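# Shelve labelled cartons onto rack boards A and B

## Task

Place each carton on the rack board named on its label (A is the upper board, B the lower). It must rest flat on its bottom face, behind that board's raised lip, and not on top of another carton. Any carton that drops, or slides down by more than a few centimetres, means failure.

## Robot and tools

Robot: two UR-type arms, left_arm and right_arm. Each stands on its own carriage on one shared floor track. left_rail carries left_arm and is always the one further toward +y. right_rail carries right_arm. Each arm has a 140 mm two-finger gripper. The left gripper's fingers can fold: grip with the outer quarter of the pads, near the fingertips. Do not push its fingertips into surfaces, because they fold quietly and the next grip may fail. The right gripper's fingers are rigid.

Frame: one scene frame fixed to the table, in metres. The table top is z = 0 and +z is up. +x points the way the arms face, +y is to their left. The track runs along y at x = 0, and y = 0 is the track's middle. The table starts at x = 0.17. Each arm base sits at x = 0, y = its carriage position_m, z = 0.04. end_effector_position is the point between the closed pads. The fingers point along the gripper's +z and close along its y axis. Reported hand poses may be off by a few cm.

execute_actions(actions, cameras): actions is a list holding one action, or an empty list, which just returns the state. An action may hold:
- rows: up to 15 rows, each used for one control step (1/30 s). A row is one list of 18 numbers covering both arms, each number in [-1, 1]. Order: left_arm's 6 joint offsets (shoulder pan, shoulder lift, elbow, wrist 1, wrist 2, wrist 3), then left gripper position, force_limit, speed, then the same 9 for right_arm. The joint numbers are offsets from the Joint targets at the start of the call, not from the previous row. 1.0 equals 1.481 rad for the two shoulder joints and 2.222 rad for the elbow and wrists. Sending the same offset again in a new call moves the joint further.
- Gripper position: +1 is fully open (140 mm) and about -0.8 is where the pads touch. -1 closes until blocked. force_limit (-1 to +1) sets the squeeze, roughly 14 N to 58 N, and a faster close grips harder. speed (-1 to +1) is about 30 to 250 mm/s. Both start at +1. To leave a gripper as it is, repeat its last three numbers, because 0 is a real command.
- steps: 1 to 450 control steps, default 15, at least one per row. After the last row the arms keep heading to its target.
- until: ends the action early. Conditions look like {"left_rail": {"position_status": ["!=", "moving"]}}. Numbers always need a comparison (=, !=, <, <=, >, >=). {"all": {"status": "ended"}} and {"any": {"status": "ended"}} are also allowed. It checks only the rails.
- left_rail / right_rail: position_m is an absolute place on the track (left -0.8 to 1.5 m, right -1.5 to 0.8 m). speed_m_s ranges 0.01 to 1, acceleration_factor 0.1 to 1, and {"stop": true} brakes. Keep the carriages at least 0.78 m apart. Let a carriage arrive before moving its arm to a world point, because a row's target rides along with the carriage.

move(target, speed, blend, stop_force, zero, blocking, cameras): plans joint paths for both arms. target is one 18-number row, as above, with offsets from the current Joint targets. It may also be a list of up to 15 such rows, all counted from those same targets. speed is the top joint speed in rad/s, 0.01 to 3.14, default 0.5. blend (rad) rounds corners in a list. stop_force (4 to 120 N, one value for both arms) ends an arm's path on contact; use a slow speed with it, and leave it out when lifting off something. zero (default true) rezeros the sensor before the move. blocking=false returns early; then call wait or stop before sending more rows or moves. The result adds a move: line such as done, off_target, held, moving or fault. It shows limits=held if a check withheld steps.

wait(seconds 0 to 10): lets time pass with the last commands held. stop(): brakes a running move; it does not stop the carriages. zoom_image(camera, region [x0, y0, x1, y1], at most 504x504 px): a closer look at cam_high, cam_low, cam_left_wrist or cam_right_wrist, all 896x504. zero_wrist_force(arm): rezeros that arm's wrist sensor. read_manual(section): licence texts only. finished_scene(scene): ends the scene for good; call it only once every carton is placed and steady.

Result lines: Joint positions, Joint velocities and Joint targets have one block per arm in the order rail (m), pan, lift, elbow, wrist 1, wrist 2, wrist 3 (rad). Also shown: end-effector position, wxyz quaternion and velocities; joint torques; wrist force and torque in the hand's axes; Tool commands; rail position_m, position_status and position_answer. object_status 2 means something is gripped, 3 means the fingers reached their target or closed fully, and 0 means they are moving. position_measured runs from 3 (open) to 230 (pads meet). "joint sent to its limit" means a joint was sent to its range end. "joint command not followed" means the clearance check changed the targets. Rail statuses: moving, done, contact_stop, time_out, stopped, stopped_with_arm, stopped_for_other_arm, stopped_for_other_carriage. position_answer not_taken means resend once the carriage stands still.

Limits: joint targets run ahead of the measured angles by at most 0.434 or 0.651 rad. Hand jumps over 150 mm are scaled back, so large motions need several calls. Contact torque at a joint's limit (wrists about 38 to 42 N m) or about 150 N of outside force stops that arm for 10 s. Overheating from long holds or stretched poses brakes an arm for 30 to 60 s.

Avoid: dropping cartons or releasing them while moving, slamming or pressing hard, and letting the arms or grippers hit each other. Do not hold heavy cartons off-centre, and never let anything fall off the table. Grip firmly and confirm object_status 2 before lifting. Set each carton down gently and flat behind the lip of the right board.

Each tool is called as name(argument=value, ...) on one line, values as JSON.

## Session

execute_actions(actions=[])

Scene clock: 0.00 s.
left_arm: end_effector_position=(+0.3563, +0.7786, +0.5790) position_measured=3 object_status=3 end_effector_quat_wxyz=(+0.000, +0.000, +1.000, +0.000) | right_arm: end_effector_position=(+0.3563, -0.6214, +0.5790) position_measured=3 object_status=3 end_effector_quat_wxyz=(+0.000, +0.000, +1.000, +0.000)
Joint positions: left_arm=[0.7 -0.281 -2.157 1.821 -1.235 -1.571 -0.28] | right_arm=[-0.7 -0.281 -2.157 1.821 -1.235 -1.571 -0.28]
Joint velocities: within noise
Joint torques (N m): no reading
Wrist force (N): no reading
Wrist torque (N m): no reading
Wrist force, peak (N): no reading
Joint targets: left_arm=[0.700 -0.280 -2.157 1.821 -1.235 -1.571 -0.281] | right_arm=[-0.700 -0.281 -2.157 1.821 -1.235 -1.571 -0.280]
Tool commands: left_gripper/position=+1.0 left_gripper/force_limit=+1.0 left_gripper/speed=+1.0 right_gripper/position=+1.0 right_gripper/force_limit=+1.0 right_gripper/speed=+1.0
left_rail: position_m=0.700 position_status=done
right_rail: position_m=-0.700 position_status=done

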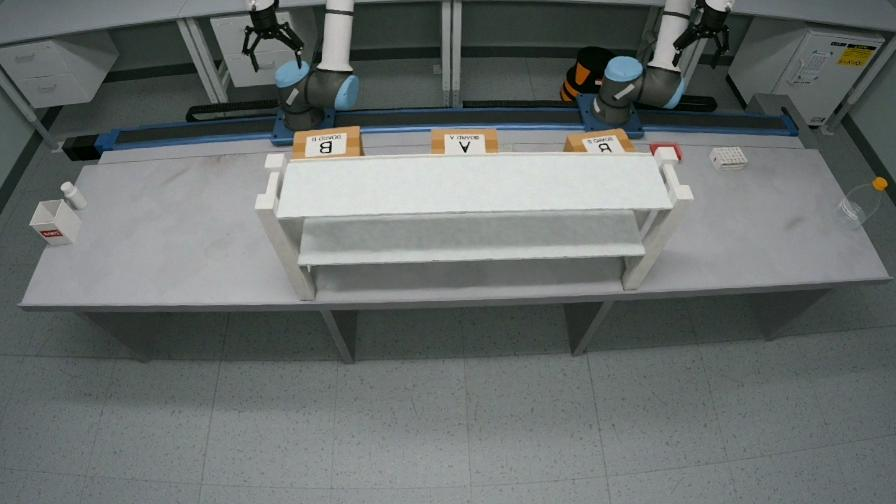

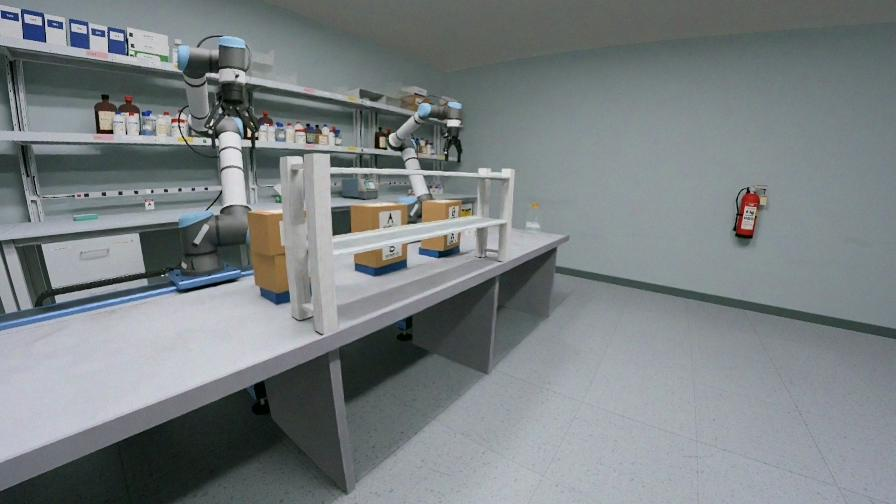

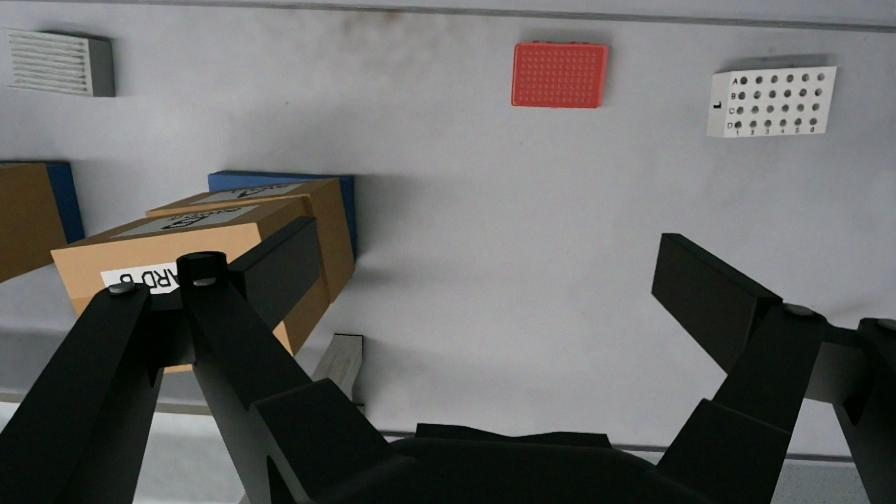

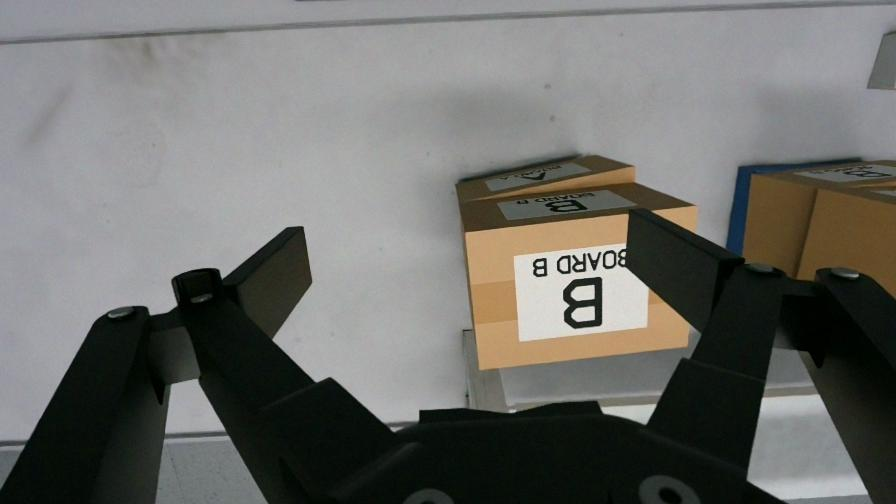

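move(target=[0,0.3957,-0.8195,-0.8843,0,0,0,1,-1,0,0.3957,-0.2795,0.7223,0,0,0,1,-1], speed=0.7, cameras=["cam_low"])

zoom_image(camera="cam_low", region=[240, 170, 490, 310])

move(target=[0.9304,0,0,-0.6796,-0.2241,-0.5801,0,1,-1,0.3207,0,0,0,0.8191,0.4163,0,1,-1], speed=0.7, cameras=[])

move(target=[0.9298,0,0,0,0,0,0,1,-1,0.3214,0,0,0,0.8195,0.4163,0,1,-1], speed=0.7, cameras=["cam_high","cam_low"])

Scene clock: 41.10 s.
left_arm: end_effector_position=(-0.0854, +0.9058, +1.7380) position_measured=129 object_status=3 end_effector_quat_wxyz=(+0.961, +0.000, -0.029, -0.277) | right_arm: end_effector_position=(+0.2330, -0.5859, +0.9203) position_measured=129 object_status=3 end_effector_quat_wxyz=(+0.679, +0.000, -0.707, -0.196)
Joint positions: left_arm=[0.7 -0.281 -1.571 0 -3.2 -1.571 -0.28] | right_arm=[-0.7 -0.281 -1.571 1.2 0.37 -1.571 -0.28]
Joint velocities: within noise
Joint torques (N m): left_arm=[1.25 22.66 -2.67 1.7 -0.05 0.2] | right_arm=[2.99 -23.44 -45.73 5.95 -0.27 0.46]
Wrist force (N): left_arm=[1.2 -1.8 4.0] | right_arm=[0.5 -0.8 -0.2]
Wrist torque (N m): left_arm=[-0.19 -0.28 -0.09] | right_arm=[0.09 0.14 -0.36]
Wrist force, peak (N): left_arm=[0.1 -2.1 4.8] | right_arm=[-0.9 -1.2 -1.1]
Joint targets: left_arm=[0.700 -0.280 -1.571 0.000 -3.200 -1.571 -0.281] | right_arm=[-0.700 -0.281 -1.571 1.200 0.370 -1.571 -0.280]
left_rail: position_m=0.700 position_status=done
right_rail: position_m=-0.700 position_status=done
move: done
Images, in order (width x height): cam_low 896x504.

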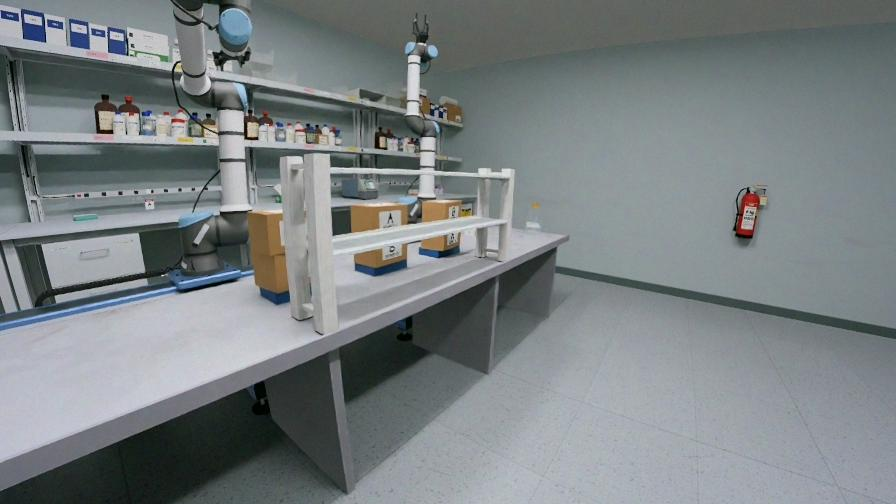

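Scaled by 2.016.

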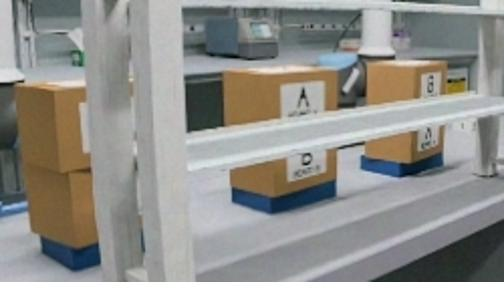

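Scene clock: 44.37 s.
left_arm: end_effector_position=(-0.1467, +0.4388, +1.2859) position_measured=129 object_status=3 end_effector_quat_wxyz=(+0.708, +0.706, +0.009, +0.009) | right_arm: end_effector_position=(+0.5078, -0.0861, +0.9207) position_measured=129 object_status=3 end_effector_quat_wxyz=(+0.624, -0.641, -0.299, -0.333)
Joint positions: left_arm=[0.7 1.098 -1.571 0 -4.71 -2.069 -1.569] | right_arm=[-0.7 0.195 -1.571 1.2 0.37 0.249 0.644]
Joint velocities: within noise
Joint torques (N m): left_arm=[11.76 -4.36 6.81 0.3 -2.04 -2.05] | right_arm=[19.36 -44.86 -42.73 -0.26 1.16 3.92]
Wrist force (N): left_arm=[1.0 -0.3 1.1] | right_arm=[-0.1 -0.3 -0.8]
Wrist torque (N m): left_arm=[0.58 -0.37 -0.14] | right_arm=[0.08 0.25 -0.18]
Wrist force, peak (N): left_arm=[2.3 -0.5 4.4] | right_arm=[1.4 -3.9 -0.3]
Joint targets: left_arm=[0.700 1.098 -1.571 0.000 -4.710 -2.069 -1.569] | right_arm=[-0.700 0.195 -1.571 1.200 0.370 0.249 0.644]
left_rail: position_m=0.700 position_status=done
right_rail: position_m=-0.700 position_status=done
move: done
No camera images: "cameras" was empty.

Scene clock: 47.63 s.
left_arm: end_effector_position=(+0.2281, +0.5059, +1.2859) position_measured=129 object_status=3 end_effector_quat_wxyz=(+0.541, +0.540, +0.456, +0.457) | right_arm: end_effector_position=(+0.6449, -0.1743, +0.9209) position_measured=129 object_status=3 end_effector_quat_wxyz=(+0.541, -0.541, +0.455, -0.456)
Joint positions: left_arm=[0.7 2.475 -1.571 0 -4.71 -2.069 -1.569] | right_arm=[-0.7 0.671 -1.571 1.2 0.37 2.07 1.569]
Joint velocities: within noise
Joint torques (N m): left_arm=[9.8 9.11 9.59 1 -0.91 -2.23] | right_arm=[18.03 -52.57 -40.79 -3.9 1.43 4.07]
Wrist force (N): left_arm=[1.0 -0.3 0.7] | right_arm=[-1.8 0.2 -1.4]
Wrist torque (N m): left_arm=[0.56 -0.38 -0.14] | right_arm=[0.15 0.67 0.18]
Wrist force, peak (N): left_arm=[1.5 -0.1 1.6] | right_arm=[-2.0 0.4 -1.8]
Joint targets: left_arm=[0.700 2.475 -1.571 0.000 -4.710 -2.069 -1.569] | right_arm=[-0.700 0.671 -1.571 1.200 0.370 2.070 1.569]
left_rail: position_m=0.700 position_status=done
right_rail: position_m=-0.700 position_status=done
move: done
Images, in order (width x height): cam_high 896x504, cam_low 896x504.

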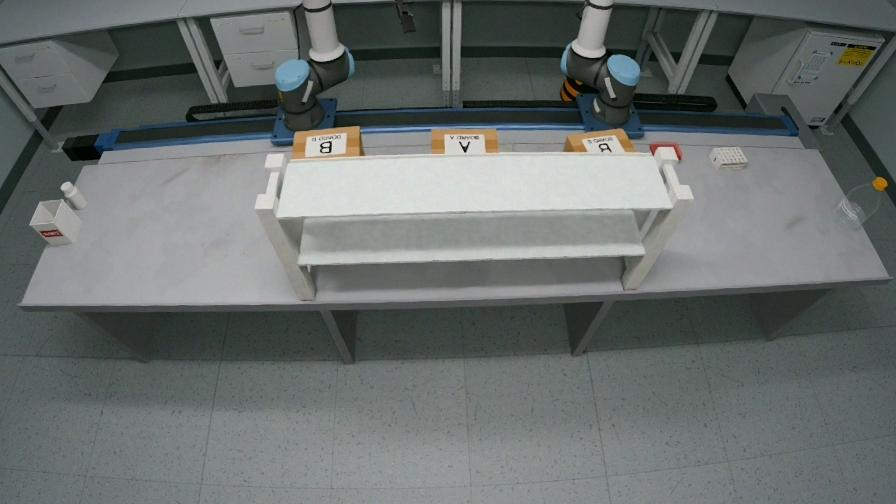

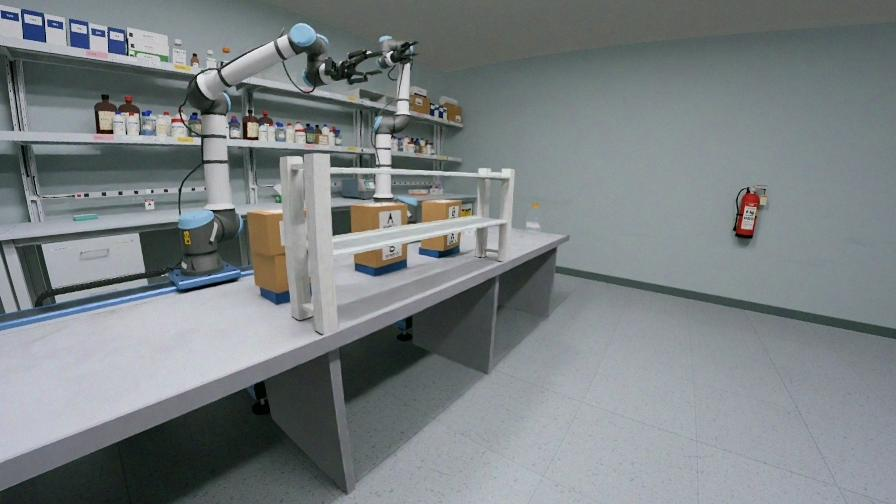

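move(target=[-0.0743,0.1924,-0.9451,0.8159,-0.0522,0,0,1,-1,0.0716,-0.1924,0.4050,-0.2763,0.0495,0,0,1,-1], speed=0.7, cameras=[])

execute_actions(actions=[{"right_rail":{"position_m":-1.09,"speed_m_s":0.25,"acceleration_factor":0.5},"steps":150,"until":{"right_rail":{"position_status":["!=","moving"]}}}], cameras=[])

execute_actions(actions=[{"left_rail":{"position_m":0.11,"speed_m_s":0.25,"acceleration_factor":0.5},"steps":150,"until":{"left_rail":{"position_status":["!=","moving"]}}}])

Scene clock: 65.30 s.
left_arm: end_effector_position=(+0.4868, +0.2526, +0.5510) position_measured=129 object_status=3 end_effector_quat_wxyz=(+0.539, +0.539, +0.457, +0.458) | right_arm: end_effector_position=(+0.4865, -0.2510, +0.5507) position_measured=129 object_status=3 end_effector_quat_wxyz=(+0.540, -0.540, +0.456, -0.457)
Joint positions: left_arm=[0.7 2.365 -1.286 -2.1 -2.897 -2.185 -1.569] | right_arm=[-0.7 0.777 -1.856 2.1 -0.244 2.18 1.569]
Joint velocities: within noise
Joint torques (N m): left_arm=[-9.86 37.73 38.36 5.05 -1.94 -2.02] | right_arm=[15.89 -41.09 -40.03 -4.4 1.37 3.66]
Wrist force (N): left_arm=[0.6 -0.3 0.5] | right_arm=[-1.6 0.3 -1.4]
Wrist torque (N m): left_arm=[0.60 -0.29 -0.13] | right_arm=[0.18 0.61 0.14]
Wrist force, peak (N): left_arm=[1.3 -3.7 -0.5] | right_arm=[-1.7 1.4 -2.1]
Joint targets: left_arm=[0.700 2.365 -1.286 -2.100 -2.897 -2.185 -1.569] | right_arm=[-0.700 0.777 -1.856 2.100 -0.244 2.180 1.569]
left_rail: position_m=0.700 position_status=done
right_rail: position_m=-0.700 position_status=done
move: done
No camera images: "cameras" was empty.

Scene clock: 68.03 s.
left_arm: end_effector_position=(+0.4867, +0.2526, +0.5509) position_measured=129 object_status=3 end_effector_quat_wxyz=(+0.539, +0.539, +0.457, +0.458) | right_arm: end_effector_position=(+0.4865, -0.6409, +0.5507) position_measured=129 object_status=3 end_effector_quat_wxyz=(+0.540, -0.540, +0.456, -0.457) end_effector_velocity=(+0.001, -0.002, -0.001) end_effector_angular_velocity=(-0.002, +0.002, -0.002)
Joint positions: left_arm=[0.7 2.365 -1.286 -2.1 -2.897 -2.185 -1.569] | right_arm=[-1.09 0.777 -1.856 2.1 -0.244 2.18 1.569]
Joint velocities: left_arm=[within noise] | right_arm=[-0.001 -0.001 0.001 0 0.002 0.001 0]
Joint torques (N m): left_arm=[-7.73 36.09 43.23 3.79 -1.57 -2.03] | right_arm=[14.12 -35.74 -47.73 -0.91 0.74 3.77]
Wrist force (N): left_arm=[0.5 0.1 0.8] | right_arm=[-1.4 0.4 -1.3]
Wrist torque (N m): left_arm=[0.69 -0.27 -0.13] | right_arm=[0.20 0.56 0.14]
Wrist force, peak (N): left_arm=[0.7 0.0 0.9] | right_arm=[-2.4 0.5 -1.4]
Joint targets: left_arm=[0.700 2.365 -1.286 -2.100 -2.897 -2.185 -1.569] | right_arm=[-1.090 0.777 -1.856 2.100 -0.244 2.180 1.569]
Tool commands: left_gripper/position=+0.0 left_gripper/force_limit=+1.0 left_gripper/speed=-1.0 right_gripper/position=+0.0 right_gripper/force_limit=+1.0 right_gripper/speed=-1.0
left_rail: position_m=0.700 position_status=done
right_rail: position_m=-1.090 speed_m_s=0.25 position_status=done
No camera images: "cameras" was empty.

Scene clock: 71.57 s.
left_arm: end_effector_position=(+0.4867, -0.3373, +0.5509) position_measured=129 object_status=3 end_effector_quat_wxyz=(+0.539, +0.539, +0.457, +0.458) end_effector_velocity=(+0.000, +0.000, +0.000) end_effector_angular_velocity=(+0.000, +0.000, +0.000) | right_arm: end_effector_position=(+0.4865, -0.6410, +0.5507) position_measured=129 object_status=3 end_effector_quat_wxyz=(+0.540, -0.540, +0.456, -0.457)
Joint positions: left_arm=[0.11 2.365 -1.286 -2.1 -2.897 -2.185 -1.569] | right_arm=[-1.09 0.777 -1.856 2.1 -0.244 2.18 1.569]
Joint velocities: left_arm=[-0.001 0 0 0 0 0 0] | right_arm=[within noise]
Joint torques (N m): left_arm=[-7.16 17.18 49.85 1.96 -0.85 -1.84] | right_arm=[10.42 -19.75 -51.79 0.02 0.08 3.67]
Wrist force (N): left_arm=[0.5 0.0 0.6] | right_arm=[-1.3 0.3 -1.7]
Wrist torque (N m): left_arm=[0.64 -0.28 -0.13] | right_arm=[0.19 0.54 0.14]
Wrist force, peak (N): left_arm=[1.5 -0.1 0.6] | right_arm=[-1.9 0.3 -1.6]
Joint targets: left_arm=[0.110 2.365 -1.286 -2.100 -2.897 -2.185 -1.569] | right_arm=[-1.090 0.777 -1.856 2.100 -0.244 2.180 1.569]
Tool commands: left_gripper/position=+0.0 left_gripper/force_limit=+1.0 left_gripper/speed=-1.0 right_gripper/position=+0.0 right_gripper/force_limit=+1.0 right_gripper/speed=-1.0
left_rail: position_m=0.110 speed_m_s=0.25 position_status=done
right_rail: position_m=-1.090 speed_m_s=0.25 position_status=done
camera_calibration:
cam_left_wrist: T_world_to_cam=[[0.0554988, 0.0260801, 0.998118, -0.559645], [-0.455297, -0.889015, 0.0485454, -0.101338], [0.888608, -0.457134, -0.0374651, -0.379139], [0, 0, 0, 1]] pos_world=[0.321827, -0.248813, 0.549306]
cam_right_wrist: T_world_to_cam=[[-0.0298918, 0.0514255, -0.998229, 0.608563], [-0.481018, 0.874691, 0.0594652, 0.76169], [0.876201, 0.481944, -0.00140952, 0.0651002], [0, 0, 0, 1]] pos_world=[0.327537, -0.728914, 0.562283]

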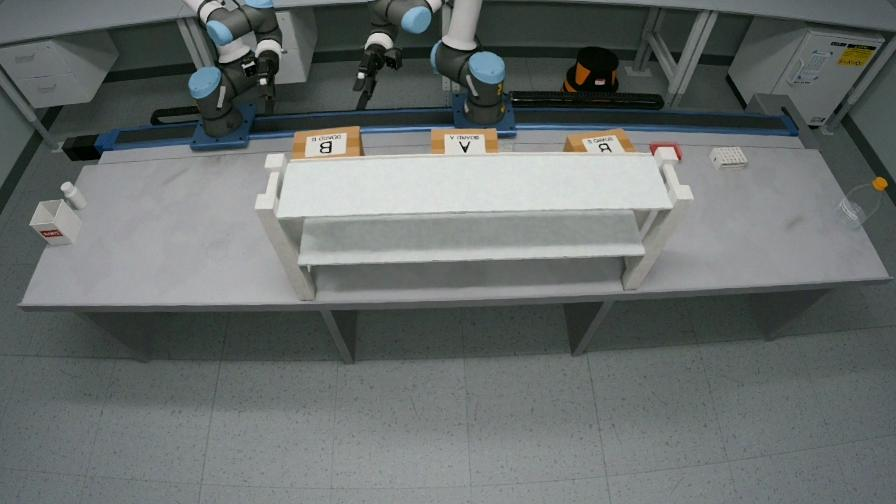

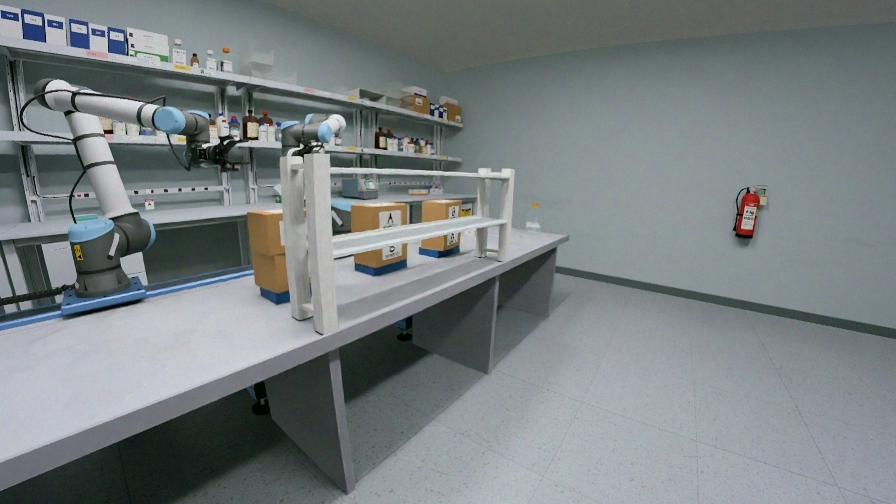

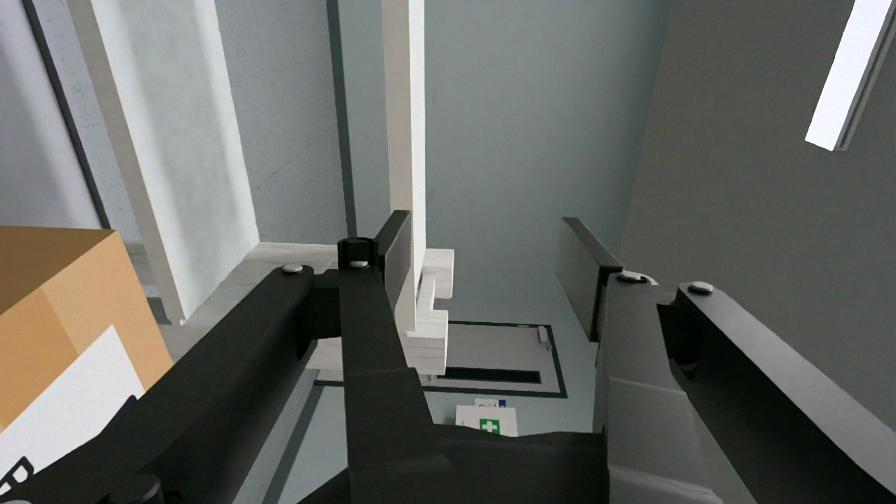

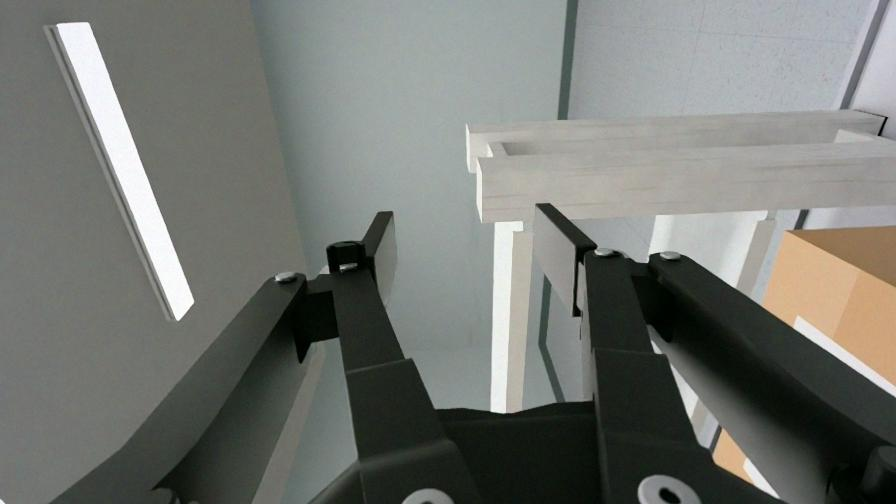

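move(target=[[-0.0051,0.0249,-0.0108,-0.0059,-0.0292,0,0,1,-1,-0.1050,-0.0608,0.0260,0.0145,-0.1038,0,0,1,-1],[-0.0051,-0.1815,-0.1566,0.2775,-0.0292,0,0,1,-1,-0.1050,0.1488,0.1770,-0.2762,-0.1038,0,0,1,-1]], speed=[0.4,0.3], stop_force=12, cameras=["cam_left_wrist","cam_right_wrist"])

Scene clock: 92.03 s.
left_arm: end_effector_position=(+0.4724, -0.3052, +0.2801) position_measured=129 object_status=3 end_effector_quat_wxyz=(+0.525, +0.526, +0.473, +0.473) | right_arm: end_effector_position=(+0.5012, -0.6720, +0.2799) position_measured=129 object_status=3 end_effector_quat_wxyz=(+0.556, -0.557, +0.435, -0.436)
Joint positions: left_arm=[0.11 2.357 -1.554 -2.448 -2.28 -2.25 -1.569] | right_arm=[-1.09 0.621 -1.635 2.493 -0.858 1.949 1.569]
Joint velocities: within noise
Joint torques (N m): left_arm=[-8.1 16.16 25.08 4.68 -1.6 -1.86] | right_arm=[-11.12 -10.76 -26.79 -4.13 -1.81 3.34]
Wrist force (N): left_arm=[0.5 -0.6 0.7] | right_arm=[-1.1 0.1 -1.5]
Wrist torque (N m): left_arm=[0.49 -0.28 -0.12] | right_arm=[0.12 0.51 0.16]
Wrist force, peak (N): left_arm=[1.1 -1.7 0.5] | right_arm=[-3.3 0.3 -1.5]
Joint targets: left_arm=[0.110 2.357 -1.554 -2.448 -2.280 -2.250 -1.569] | right_arm=[-1.090 0.621 -1.635 2.493 -0.858 1.949 1.569]
left_rail: position_m=0.110 speed_m_s=0.25 position_status=done
right_rail: position_m=-1.090 speed_m_s=0.25 position_status=done
move: done
camera_calibration:
cam_left_wrist: T_world_to_cam=[[0.0541494, 0.0290046, 0.998112, -0.287806], [-0.403636, -0.913636, 0.0484478, -0.0981537], [0.913316, -0.405498, -0.0377655, -0.357739], [0, 0, 0, 1]] pos_world=[0.302695, -0.226391, 0.278507]
cam_right_wrist: T_world_to_cam=[[-0.0337217, 0.0491213, -0.998223, 0.340742], [-0.545318, 0.83611, 0.0595657, 0.818191], [0.83755, 0.546358, -0.0014083, 0.129464], [0, 0, 0, 1]] pos_world=[0.349233, -0.771569, 0.291583]
Images, in order (width x height): cam_left_wrist 896x504, cam_right_wrist 896x504.

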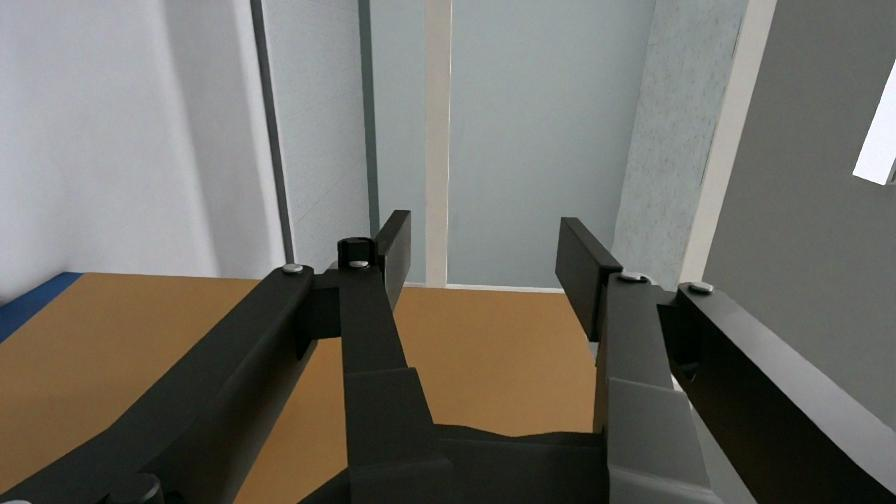

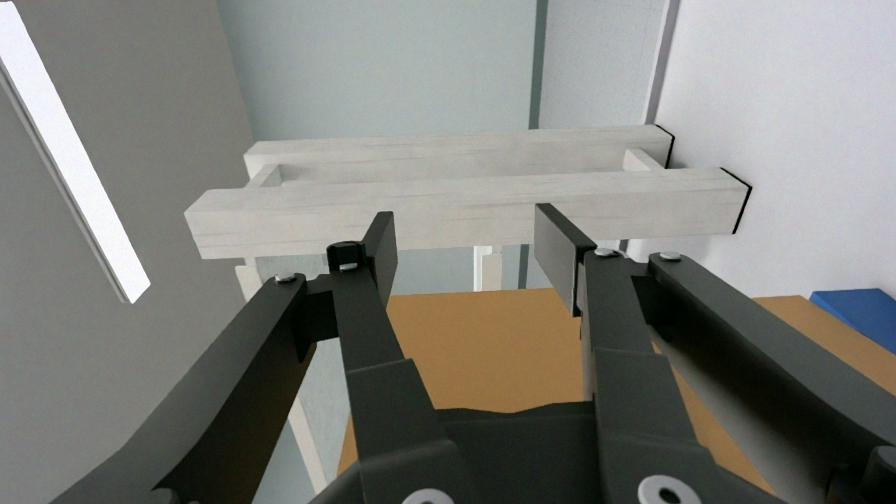

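move(target=[-0.0875,-0.0967,0.0702,-0.0058,-0.0583,0,0,1,-1,0.1269,0.0933,-0.0627,0.0005,0.0846,0,0,1,-1], speed=0.05, stop_force=7, cameras=["cam_high"])

Scene clock: 150.10 s.
left_arm: end_effector_position=(+0.4789, -0.3568, +0.2815) position_measured=129 object_status=3 end_effector_quat_wxyz=(+0.525, +0.526, +0.473, +0.473) | right_arm: end_effector_position=(+0.5000, -0.6193, +0.2813) position_measured=129 object_status=3 end_effector_quat_wxyz=(+0.556, -0.557, +0.436, -0.436)
Joint positions: left_arm=[0.11 2.28 -1.64 -2.354 -2.288 -2.327 -1.569] | right_arm=[-1.09 0.737 -1.55 2.407 -0.857 2.065 1.569]
Joint velocities: within noise
Joint torques (N m): left_arm=[9.42 52.17 25.16 4.42 0.68 -1.73] | right_arm=[-10.71 -53.18 -27.13 -1.78 -2.31 3.26]
Wrist force (N): left_arm=[1.0 0.3 0.6] | right_arm=[0.2 0.0 -1.1]
Wrist torque (N m): left_arm=[0.65 -0.19 -0.14] | right_arm=[0.30 0.69 0.24]
Wrist force, peak (N): left_arm=[8.6 0.9 -1.0] | right_arm=[8.6 -1.2 -2.7]
Joint targets: left_arm=[0.110 2.280 -1.640 -2.354 -2.288 -2.327 -1.569] | right_arm=[-1.090 0.737 -1.550 2.407 -0.857 2.065 1.569]
left_rail: position_m=0.110 speed_m_s=0.25 position_status=done
right_rail: position_m=-1.090 speed_m_s=0.25 position_status=done
move: contact (left_arm, right_arm); left_arm: the elbow is farthest, 0.062 rad from its target; right_arm: the shoulder pan is farthest, 0.072 rad from its target
Images, in order (width x height): cam_high 896x504.

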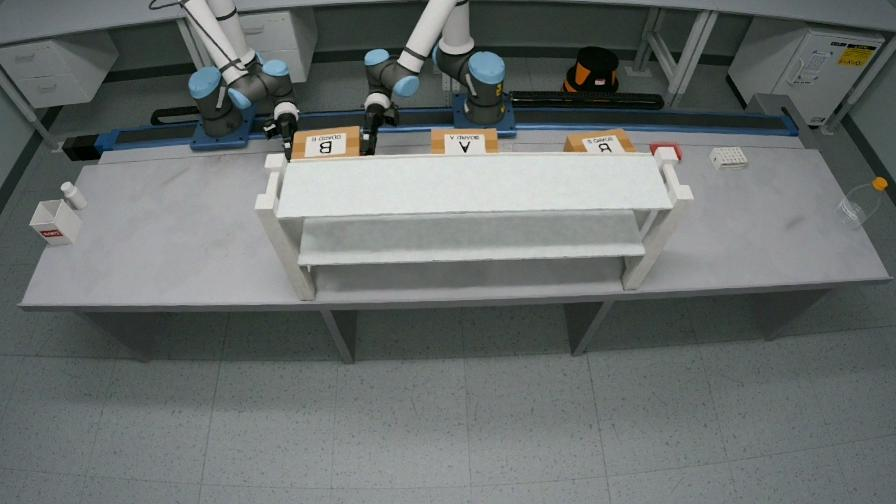

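move(target=[-0.0190,-0.0253,0.0169,-0.0006,-0.0127,0,0,1,-1,0.0281,0.0242,-0.0153,-0.0008,0.0187,0,0,1,-1], speed=0.02, stop_force=42, cameras=[])

Scene clock: 165.60 s.
left_arm: end_effector_position=(+0.4793, -0.3595, +0.2813) position_measured=129 object_status=3 end_effector_quat_wxyz=(+0.525, +0.526, +0.473, +0.473) | right_arm: end_effector_position=(+0.5000, -0.6164, +0.2811) position_measured=129 object_status=3 end_effector_quat_wxyz=(+0.556, -0.557, +0.436, -0.436)
Joint positions: left_arm=[0.11 2.276 -1.645 -2.349 -2.288 -2.332 -1.569] | right_arm=[-1.09 0.743 -1.545 2.402 -0.857 2.072 1.569]
Joint velocities: within noise
Joint torques (N m): left_arm=[-9.35 46.41 35.72 5.71 18.58 -0.76] | right_arm=[15.11 -46.23 -37.91 -0.56 -20.45 3.29]
Wrist force (N): left_arm=[40.9 7.6 -5.4] | right_arm=[41.7 -7.6 -10.6]
Wrist torque (N m): left_arm=[0.21 0.56 -0.98] | right_arm=[0.38 1.82 0.58]
Wrist force, peak (N): left_arm=[48.5 8.9 -7.2] | right_arm=[48.1 -8.4 -12.3]
Joint targets: left_arm=[0.110 2.276 -1.645 -2.349 -2.288 -2.332 -1.569] | right_arm=[-1.090 0.743 -1.545 2.402 -0.857 2.072 1.569]
left_rail: position_m=0.110 speed_m_s=0.25 position_status=done
right_rail: position_m=-1.090 speed_m_s=0.25 position_status=done
move: contact (left_arm, right_arm); left_arm: the elbow is farthest, 0.033 rad from its target; right_arm: the shoulder pan is farthest, 0.036 rad from its target
No camera images: "cameras" was empty.

move(target=[[-0.0010,0.0477,0.0179,-0.0502,-0.0007,0,0,1,-1,0.0016,-0.0510,-0.0187,0.0527,0.0011,0,0,1,-1],[-0.0010,0.0918,0.0381,-0.0998,-0.0007,0,0,1,-1,0.0016,-0.0968,-0.0398,0.1043,0.0011,0,0,1,-1]], speed=0.1, blend=0.03, cameras=["cam_low"])

Scene clock: 184.33 s.
left_arm: end_effector_position=(+0.4798, -0.3610, +0.3742) position_measured=129 object_status=3 end_effector_quat_wxyz=(+0.525, +0.526, +0.473, +0.473) | right_arm: end_effector_position=(+0.5002, -0.6150, +0.3746) position_measured=129 object_status=3 end_effector_quat_wxyz=(+0.556, -0.557, +0.436, -0.436)
Joint positions: left_arm=[0.11 2.275 -1.509 -2.265 -2.51 -2.333 -1.569] | right_arm=[-1.09 0.745 -1.688 2.314 -0.626 2.074 1.569]
Joint velocities: within noise
Joint torques (N m): left_arm=[-42.07 43 74.57 5.76 24.72 0.13] | right_arm=[59.74 -48.98 -75.54 -5.78 -24.34 3.54]
Wrist force (N): left_arm=[73.2 -5.1 -12.1] | right_arm=[68.5 11.8 -12.3]
Wrist torque (N m): left_arm=[0.68 1.05 -1.00] | right_arm=[0.65 2.62 0.14]
Wrist force, peak (N): left_arm=[83.5 -5.0 -14.1] | right_arm=[78.3 12.4 -13.5]
Joint targets: left_arm=[0.110 2.275 -1.509 -2.265 -2.510 -2.333 -1.569] | right_arm=[-1.090 0.745 -1.688 2.314 -0.626 2.074 1.569]
left_rail: position_m=0.110 speed_m_s=0.25 position_status=done
right_rail: position_m=-1.090 speed_m_s=0.25 position_status=done
move: done
Images, in order (width x height): cam_low 896x504.

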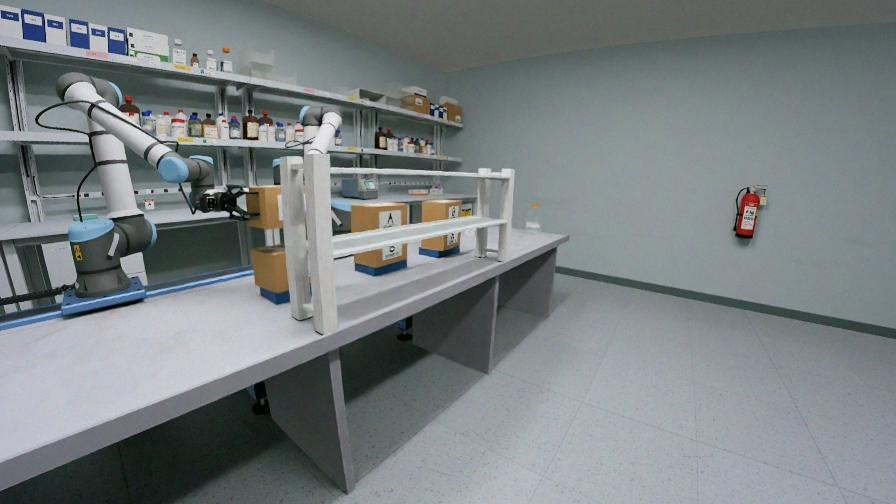

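move(target=[[0.0616,0.0290,-0.0167,-0.0024,0.0438,0,0,1,-1,0.0153,0.0452,-0.0272,-0.0029,0.0130,0,0,1,-1],[0.1242,0.0502,-0.0288,-0.0043,0.0884,0,0,1,-1,0.0245,0.0870,-0.0542,-0.0037,0.0220,0,0,1,-1],[0.1881,0.0638,-0.0363,-0.0058,0.1338,0,0,1,-1,0.0276,0.1254,-0.0810,-0.0026,0.0268,0,0,1,-1],[0.2531,0.0697,-0.0392,-0.0068,0.1799,0,0,1,-1,0.0246,0.1604,-0.1075,0.0006,0.0276,0,0,1,-1],[0.3074,0.0658,-0.0373,-0.0062,0.2189,0,0,1,-1,0.0190,0.1912,-0.1320,0.0045,0.0267,0,0,1,-1],[0.3522,0.0539,-0.0308,-0.0048,0.2516,0,0,1,-1,0.0101,0.2180,-0.1542,0.0089,0.0236,0,0,1,-1],[0.4049,0.0096,-0.0055,-0.0005,0.2923,0,0,1,-1,-0.0172,0.2585,-0.1892,0.0170,0.0110,0,0,1,-1],[0.4328,-0.0439,0.0284,0.0012,0.3166,0,0,1,-1,-0.0488,0.2919,-0.2198,0.0252,-0.0044,0,0,1,-1],[0.4552,-0.0966,0.0657,-0.0009,0.3372,0,0,1,-1,-0.0766,0.3276,-0.2537,0.0353,-0.0173,0,0,1,-1]], speed=0.09, blend=0.02, cameras=["cam_low"])

Scene clock: 284.97 s.
left_arm: end_effector_position=(+0.8041, -0.2199, +0.3749) position_measured=129 object_status=3 end_effector_quat_wxyz=(+0.543, +0.543, +0.453, +0.453) | right_arm: end_effector_position=(+0.8045, -0.4745, +0.3752) position_measured=129 object_status=3 end_effector_quat_wxyz=(+0.540, -0.540, +0.456, -0.457)
Joint positions: left_arm=[0.11 2.949 -1.652 -2.119 -2.512 -1.584 -1.569] | right_arm=[-1.09 0.632 -1.203 1.75 -0.547 2.036 1.569]
Joint velocities: within noise
Joint torques (N m): left_arm=[-63.7 35.05 59.98 4.33 38.93 1.64] | right_arm=[64.89 -62.43 -76.65 -6.13 -38.01 3.32]
Wrist force (N): left_arm=[87.5 -6.9 -14.5] | right_arm=[82.1 9.9 -14.1]
Wrist torque (N m): left_arm=[0.83 1.32 -0.48] | right_arm=[0.72 3.01 0.16]
Wrist force, peak (N): left_arm=[98.3 -7.0 -16.3] | right_arm=[92.4 10.0 -15.5]
Joint targets: left_arm=[0.110 2.949 -1.652 -2.119 -2.512 -1.584 -1.569] | right_arm=[-1.090 0.632 -1.203 1.750 -0.547 2.036 1.569]
left_rail: position_m=0.110 speed_m_s=0.25 position_status=done
right_rail: position_m=-1.090 speed_m_s=0.25 position_status=done
move: done
Images, in order (width x height): cam_low 896x504.

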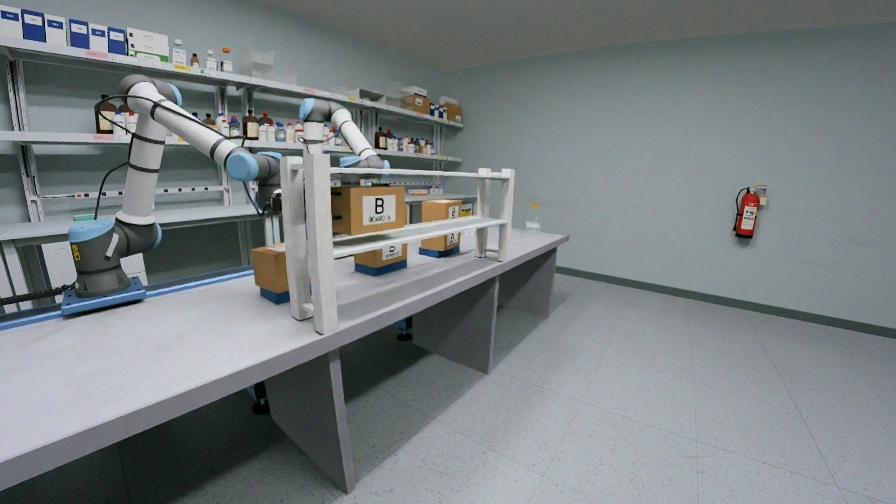

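move(target=[0,-0.0432,-0.0197,0.0485,0,0,0,1,-1,0,0.0327,0.0169,-0.0389,0,0,0,1,-1], speed=0.04, stop_force=8, cameras=[])

Scene clock: 294.40 s.
left_arm: end_effector_position=(+0.8047, -0.2199, +0.3334) position_measured=129 object_status=3 end_effector_quat_wxyz=(+0.543, +0.543, +0.453, +0.453) | right_arm: end_effector_position=(+0.8050, -0.4743, +0.3332) position_measured=129 object_status=3 end_effector_quat_wxyz=(+0.540, -0.540, +0.456, -0.457)
Joint positions: left_arm=[0.11 2.949 -1.703 -2.153 -2.426 -1.584 -1.569] | right_arm=[-1.09 0.632 -1.164 1.78 -0.617 2.036 1.57]
Joint velocities: within noise
Joint torques (N m): left_arm=[-67.01 60.82 49.13 2.67 36.27 1.66] | right_arm=[89.18 -93.53 -68.54 -5.27 -35.33 2.17]
Wrist force (N): left_arm=[89.1 1.6 -13.0] | right_arm=[85.2 1.5 -13.2]
Wrist torque (N m): left_arm=[0.35 1.32 -0.30] | right_arm=[0.75 3.13 0.28]
Wrist force, peak (N): left_arm=[95.5 -11.8 -15.9] | right_arm=[90.2 3.2 -15.3]
Joint targets: left_arm=[0.110 2.949 -1.703 -2.153 -2.426 -1.584 -1.569] | right_arm=[-1.090 0.632 -1.164 1.780 -0.617 2.036 1.570]
left_rail: position_m=0.110 speed_m_s=0.25 position_status=done
right_rail: position_m=-1.090 speed_m_s=0.25 position_status=done
move: contact (left_arm, right_arm); left_arm: the wrist 1 is farthest, 0.022 rad from its target; right_arm: the wrist 1 is farthest, 0.017 rad from its target
No camera images: "cameras" was empty.

move(target=[[0.0344,0.0135,-0.0111,0.0016,0.0229,0,0,1,-1,-0.0209,-0.0190,0.0192,-0.0060,-0.0139,0,0,1,-1],[0.0344,0.0345,-0.0018,-0.0218,0.0229,0,0,1,-1,-0.0209,-0.0350,0.0112,0.0126,-0.0139,0,0,1,-1],[0.0166,0.1142,-0.0564,-0.0202,0.0111,0,0,1,-1,0.0270,-0.0835,0.0567,-0.0005,0.0180,0,0,1,-1],[-0.0093,0.2007,-0.1063,-0.0281,-0.0062,0,0,1,-1,0.0847,-0.1271,0.0954,-0.0103,0.0564,0,0,1,-1],[-0.0093,0.3153,0.0011,-0.2117,-0.0062,0,0,1,-1,0.0847,-0.2239,0.0088,0.1409,0.0564,0,0,1,-1]], speed=[0.05,0.06,0.15,0.2,0.3], cameras=["cam_low","cam_high","cam_left_wrist","cam_right_wrist"])

Scene clock: 329.47 s.
left_arm: end_effector_position=(+0.6450, -0.1937, +0.5402) position_measured=129 object_status=3 end_effector_quat_wxyz=(+0.542, +0.543, +0.453, +0.453) | right_arm: end_effector_position=(+0.6459, -0.5007, +0.5403) position_measured=129 object_status=3 end_effector_quat_wxyz=(+0.539, -0.540, +0.456, -0.457)
Joint positions: left_arm=[0.11 2.935 -1.236 -2.151 -2.897 -1.598 -1.569] | right_arm=[-1.09 0.757 -1.496 1.8 -0.304 2.161 1.57]
Joint velocities: within noise
Joint torques (N m): left_arm=[-6.68 34.73 53.3 0.9 -1.69 1.71] | right_arm=[16.39 -74.13 -53.31 0.46 1.1 2.16]
Wrist force (N): left_arm=[4.4 2.8 3.1] | right_arm=[-3.7 6.3 2.8]
Wrist torque (N m): left_arm=[1.27 -1.15 -0.14] | right_arm=[1.54 1.09 0.15]
Wrist force, peak (N): left_arm=[89.7 1.3 -13.2] | right_arm=[85.5 1.4 -13.2]
Joint targets: left_arm=[0.110 2.935 -1.236 -2.151 -2.897 -1.598 -1.569] | right_arm=[-1.090 0.757 -1.496 1.800 -0.304 2.161 1.570]
left_rail: position_m=0.110 speed_m_s=0.25 position_status=done
right_rail: position_m=-1.090 speed_m_s=0.25 position_status=done
move: done
camera_calibration:
cam_left_wrist: T_world_to_cam=[[0.0573052, 0.0245114, 0.998056, -0.562847], [-0.470361, -0.881132, 0.0486465, 0.110006], [0.880612, -0.472234, -0.0389643, -0.451452], [0, 0, 0, 1]] pos_world=[0.48155, -0.102465, 0.538811]
cam_right_wrist: T_world_to_cam=[[-0.0301721, 0.0511662, -0.998234, 0.595914], [-0.480568, 0.874945, 0.0593722, 0.716186], [0.876438, 0.481511, -0.00181008, -0.14226], [0, 0, 0, 1]] pos_world=[0.486838, -0.588615, 0.552082]

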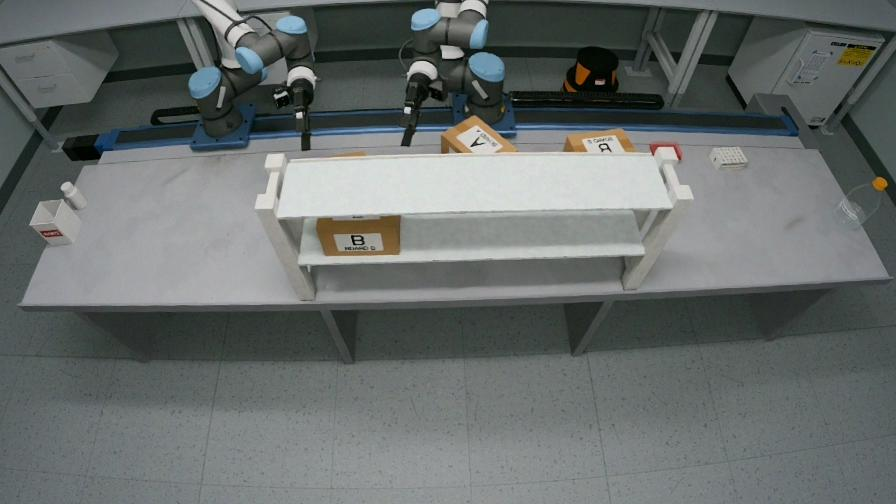

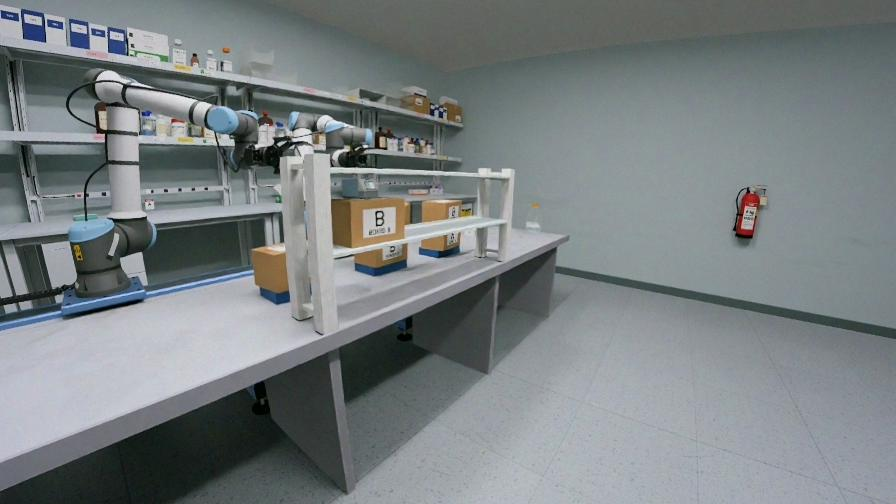

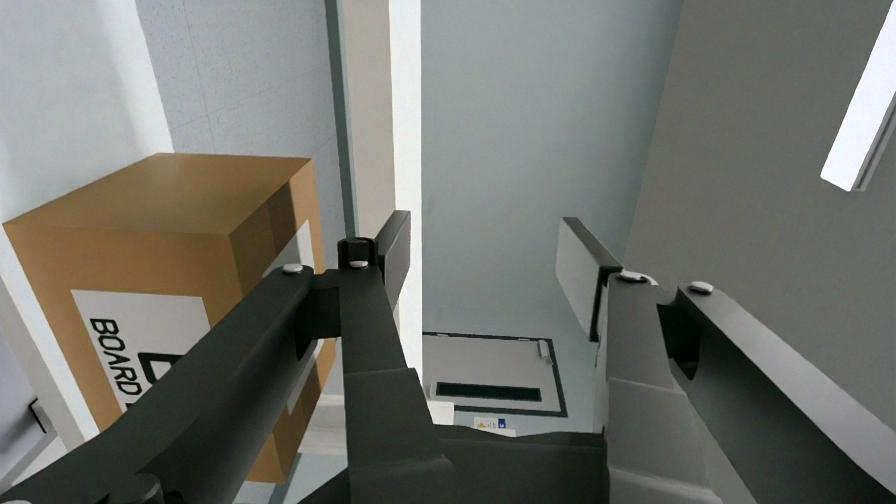

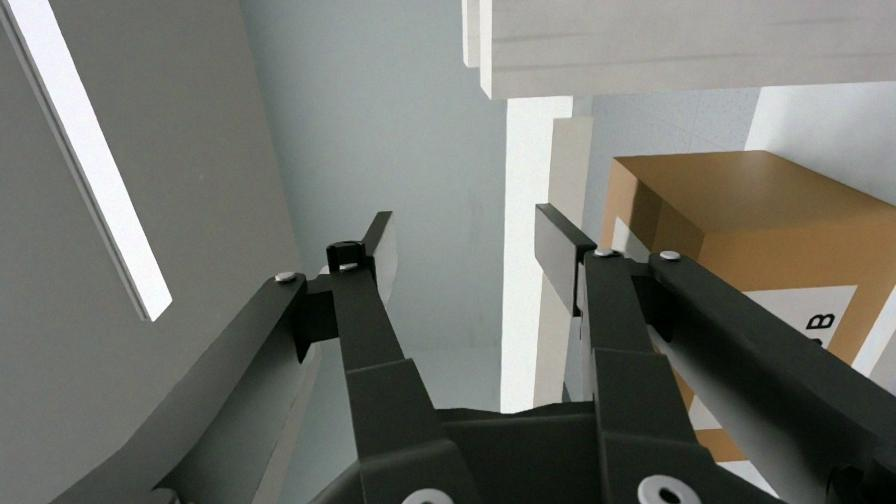

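zoom_image(camera="cam_low", region=[220, 150, 540, 330])

zoom_image(camera="cam_high", region=[270, 90, 690, 280])

Scaled by 1.575.

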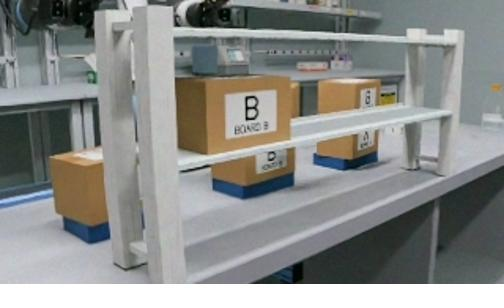

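Scaled by 1.200.

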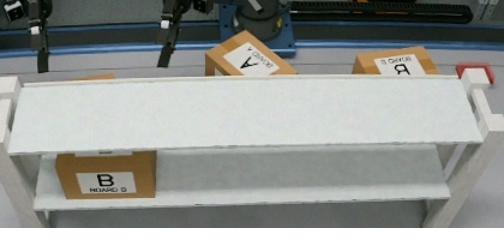

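move(target=[-0.2394,0.0746,-0.0613,0.0119,-0.1818,0,0,1,-1,-0.1322,-0.3512,0.2193,0.0148,-0.1031,0,0,1,-1], speed=0.3, cameras=["cam_left_wrist","cam_right_wrist"])

Scene clock: 350.37 s.
left_arm: end_effector_position=(+0.4879, -0.2343, +0.5006) position_measured=129 object_status=3 end_effector_quat_wxyz=(+0.531, +0.532, +0.466, +0.467) | right_arm: end_effector_position=(+0.4839, -0.7221, +0.5006) position_measured=129 object_status=3 end_effector_quat_wxyz=(+0.547, -0.548, +0.447, -0.448)
Joint positions: left_arm=[0.11 2.581 -1.126 -2.287 -2.87 -2.001 -1.569] | right_arm=[-1.09 0.562 -2.016 2.287 -0.271 1.932 1.57]
Joint velocities: within noise
Joint torques (N m): left_arm=[-8.41 24.69 38.07 5.42 -2.16 1.74] | right_arm=[-13.11 -27.73 -40.41 0 -2.45 2.47]
Wrist force (N): left_arm=[4.1 3.1 3.2] | right_arm=[-3.6 6.3 2.5]
Wrist torque (N m): left_arm=[1.33 -1.07 -0.13] | right_arm=[1.53 1.05 0.16]
Wrist force, peak (N): left_arm=[5.0 3.2 4.1] | right_arm=[-5.4 6.9 3.3]
Joint targets: left_arm=[0.110 2.580 -1.126 -2.287 -2.870 -2.002 -1.569] | right_arm=[-1.090 0.561 -2.016 2.287 -0.271 1.932 1.570]
left_rail: position_m=0.110 speed_m_s=0.25 position_status=done
right_rail: position_m=-1.090 speed_m_s=0.25 position_status=done
move: done
camera_calibration:
cam_left_wrist: T_world_to_cam=[[0.0551716, 0.0273804, 0.998101, -0.511684], [-0.426322, -0.903279, 0.0483448, -0.0242969], [0.902888, -0.42818, -0.0381625, -0.334858], [0, 0, 0, 1]] pos_world=[0.320211, -0.151316, 0.499108]
cam_right_wrist: T_world_to_cam=[[-0.031907, 0.0502193, -0.998228, 0.562776], [-0.509402, 0.858471, 0.0594707, 0.836404], [0.859937, 0.510397, -0.00180944, 0.135109], [0, 0, 0, 1]] pos_world=[0.327838, -0.81525, 0.512282]
Images, in order (width x height): cam_left_wrist 896x504, cam_right_wrist 896x504.

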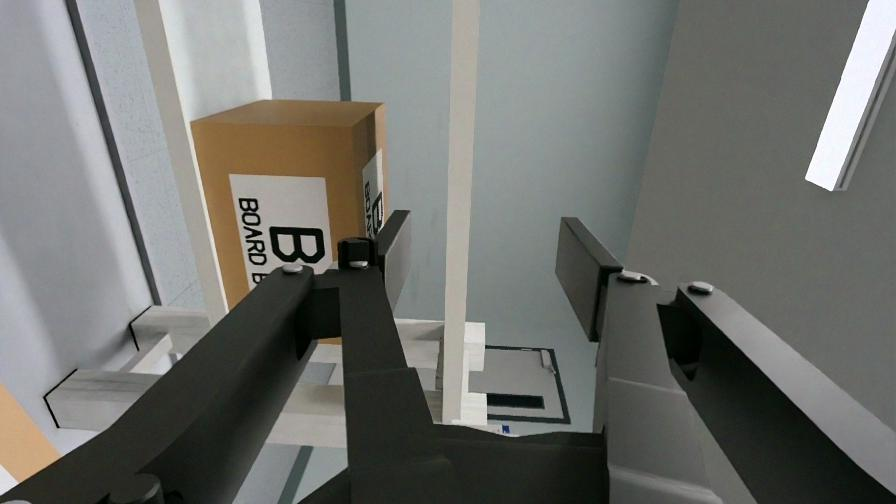

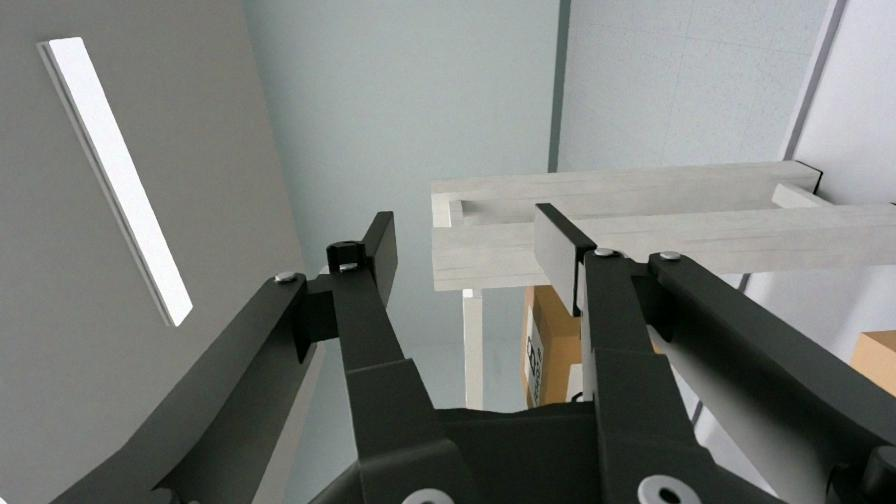

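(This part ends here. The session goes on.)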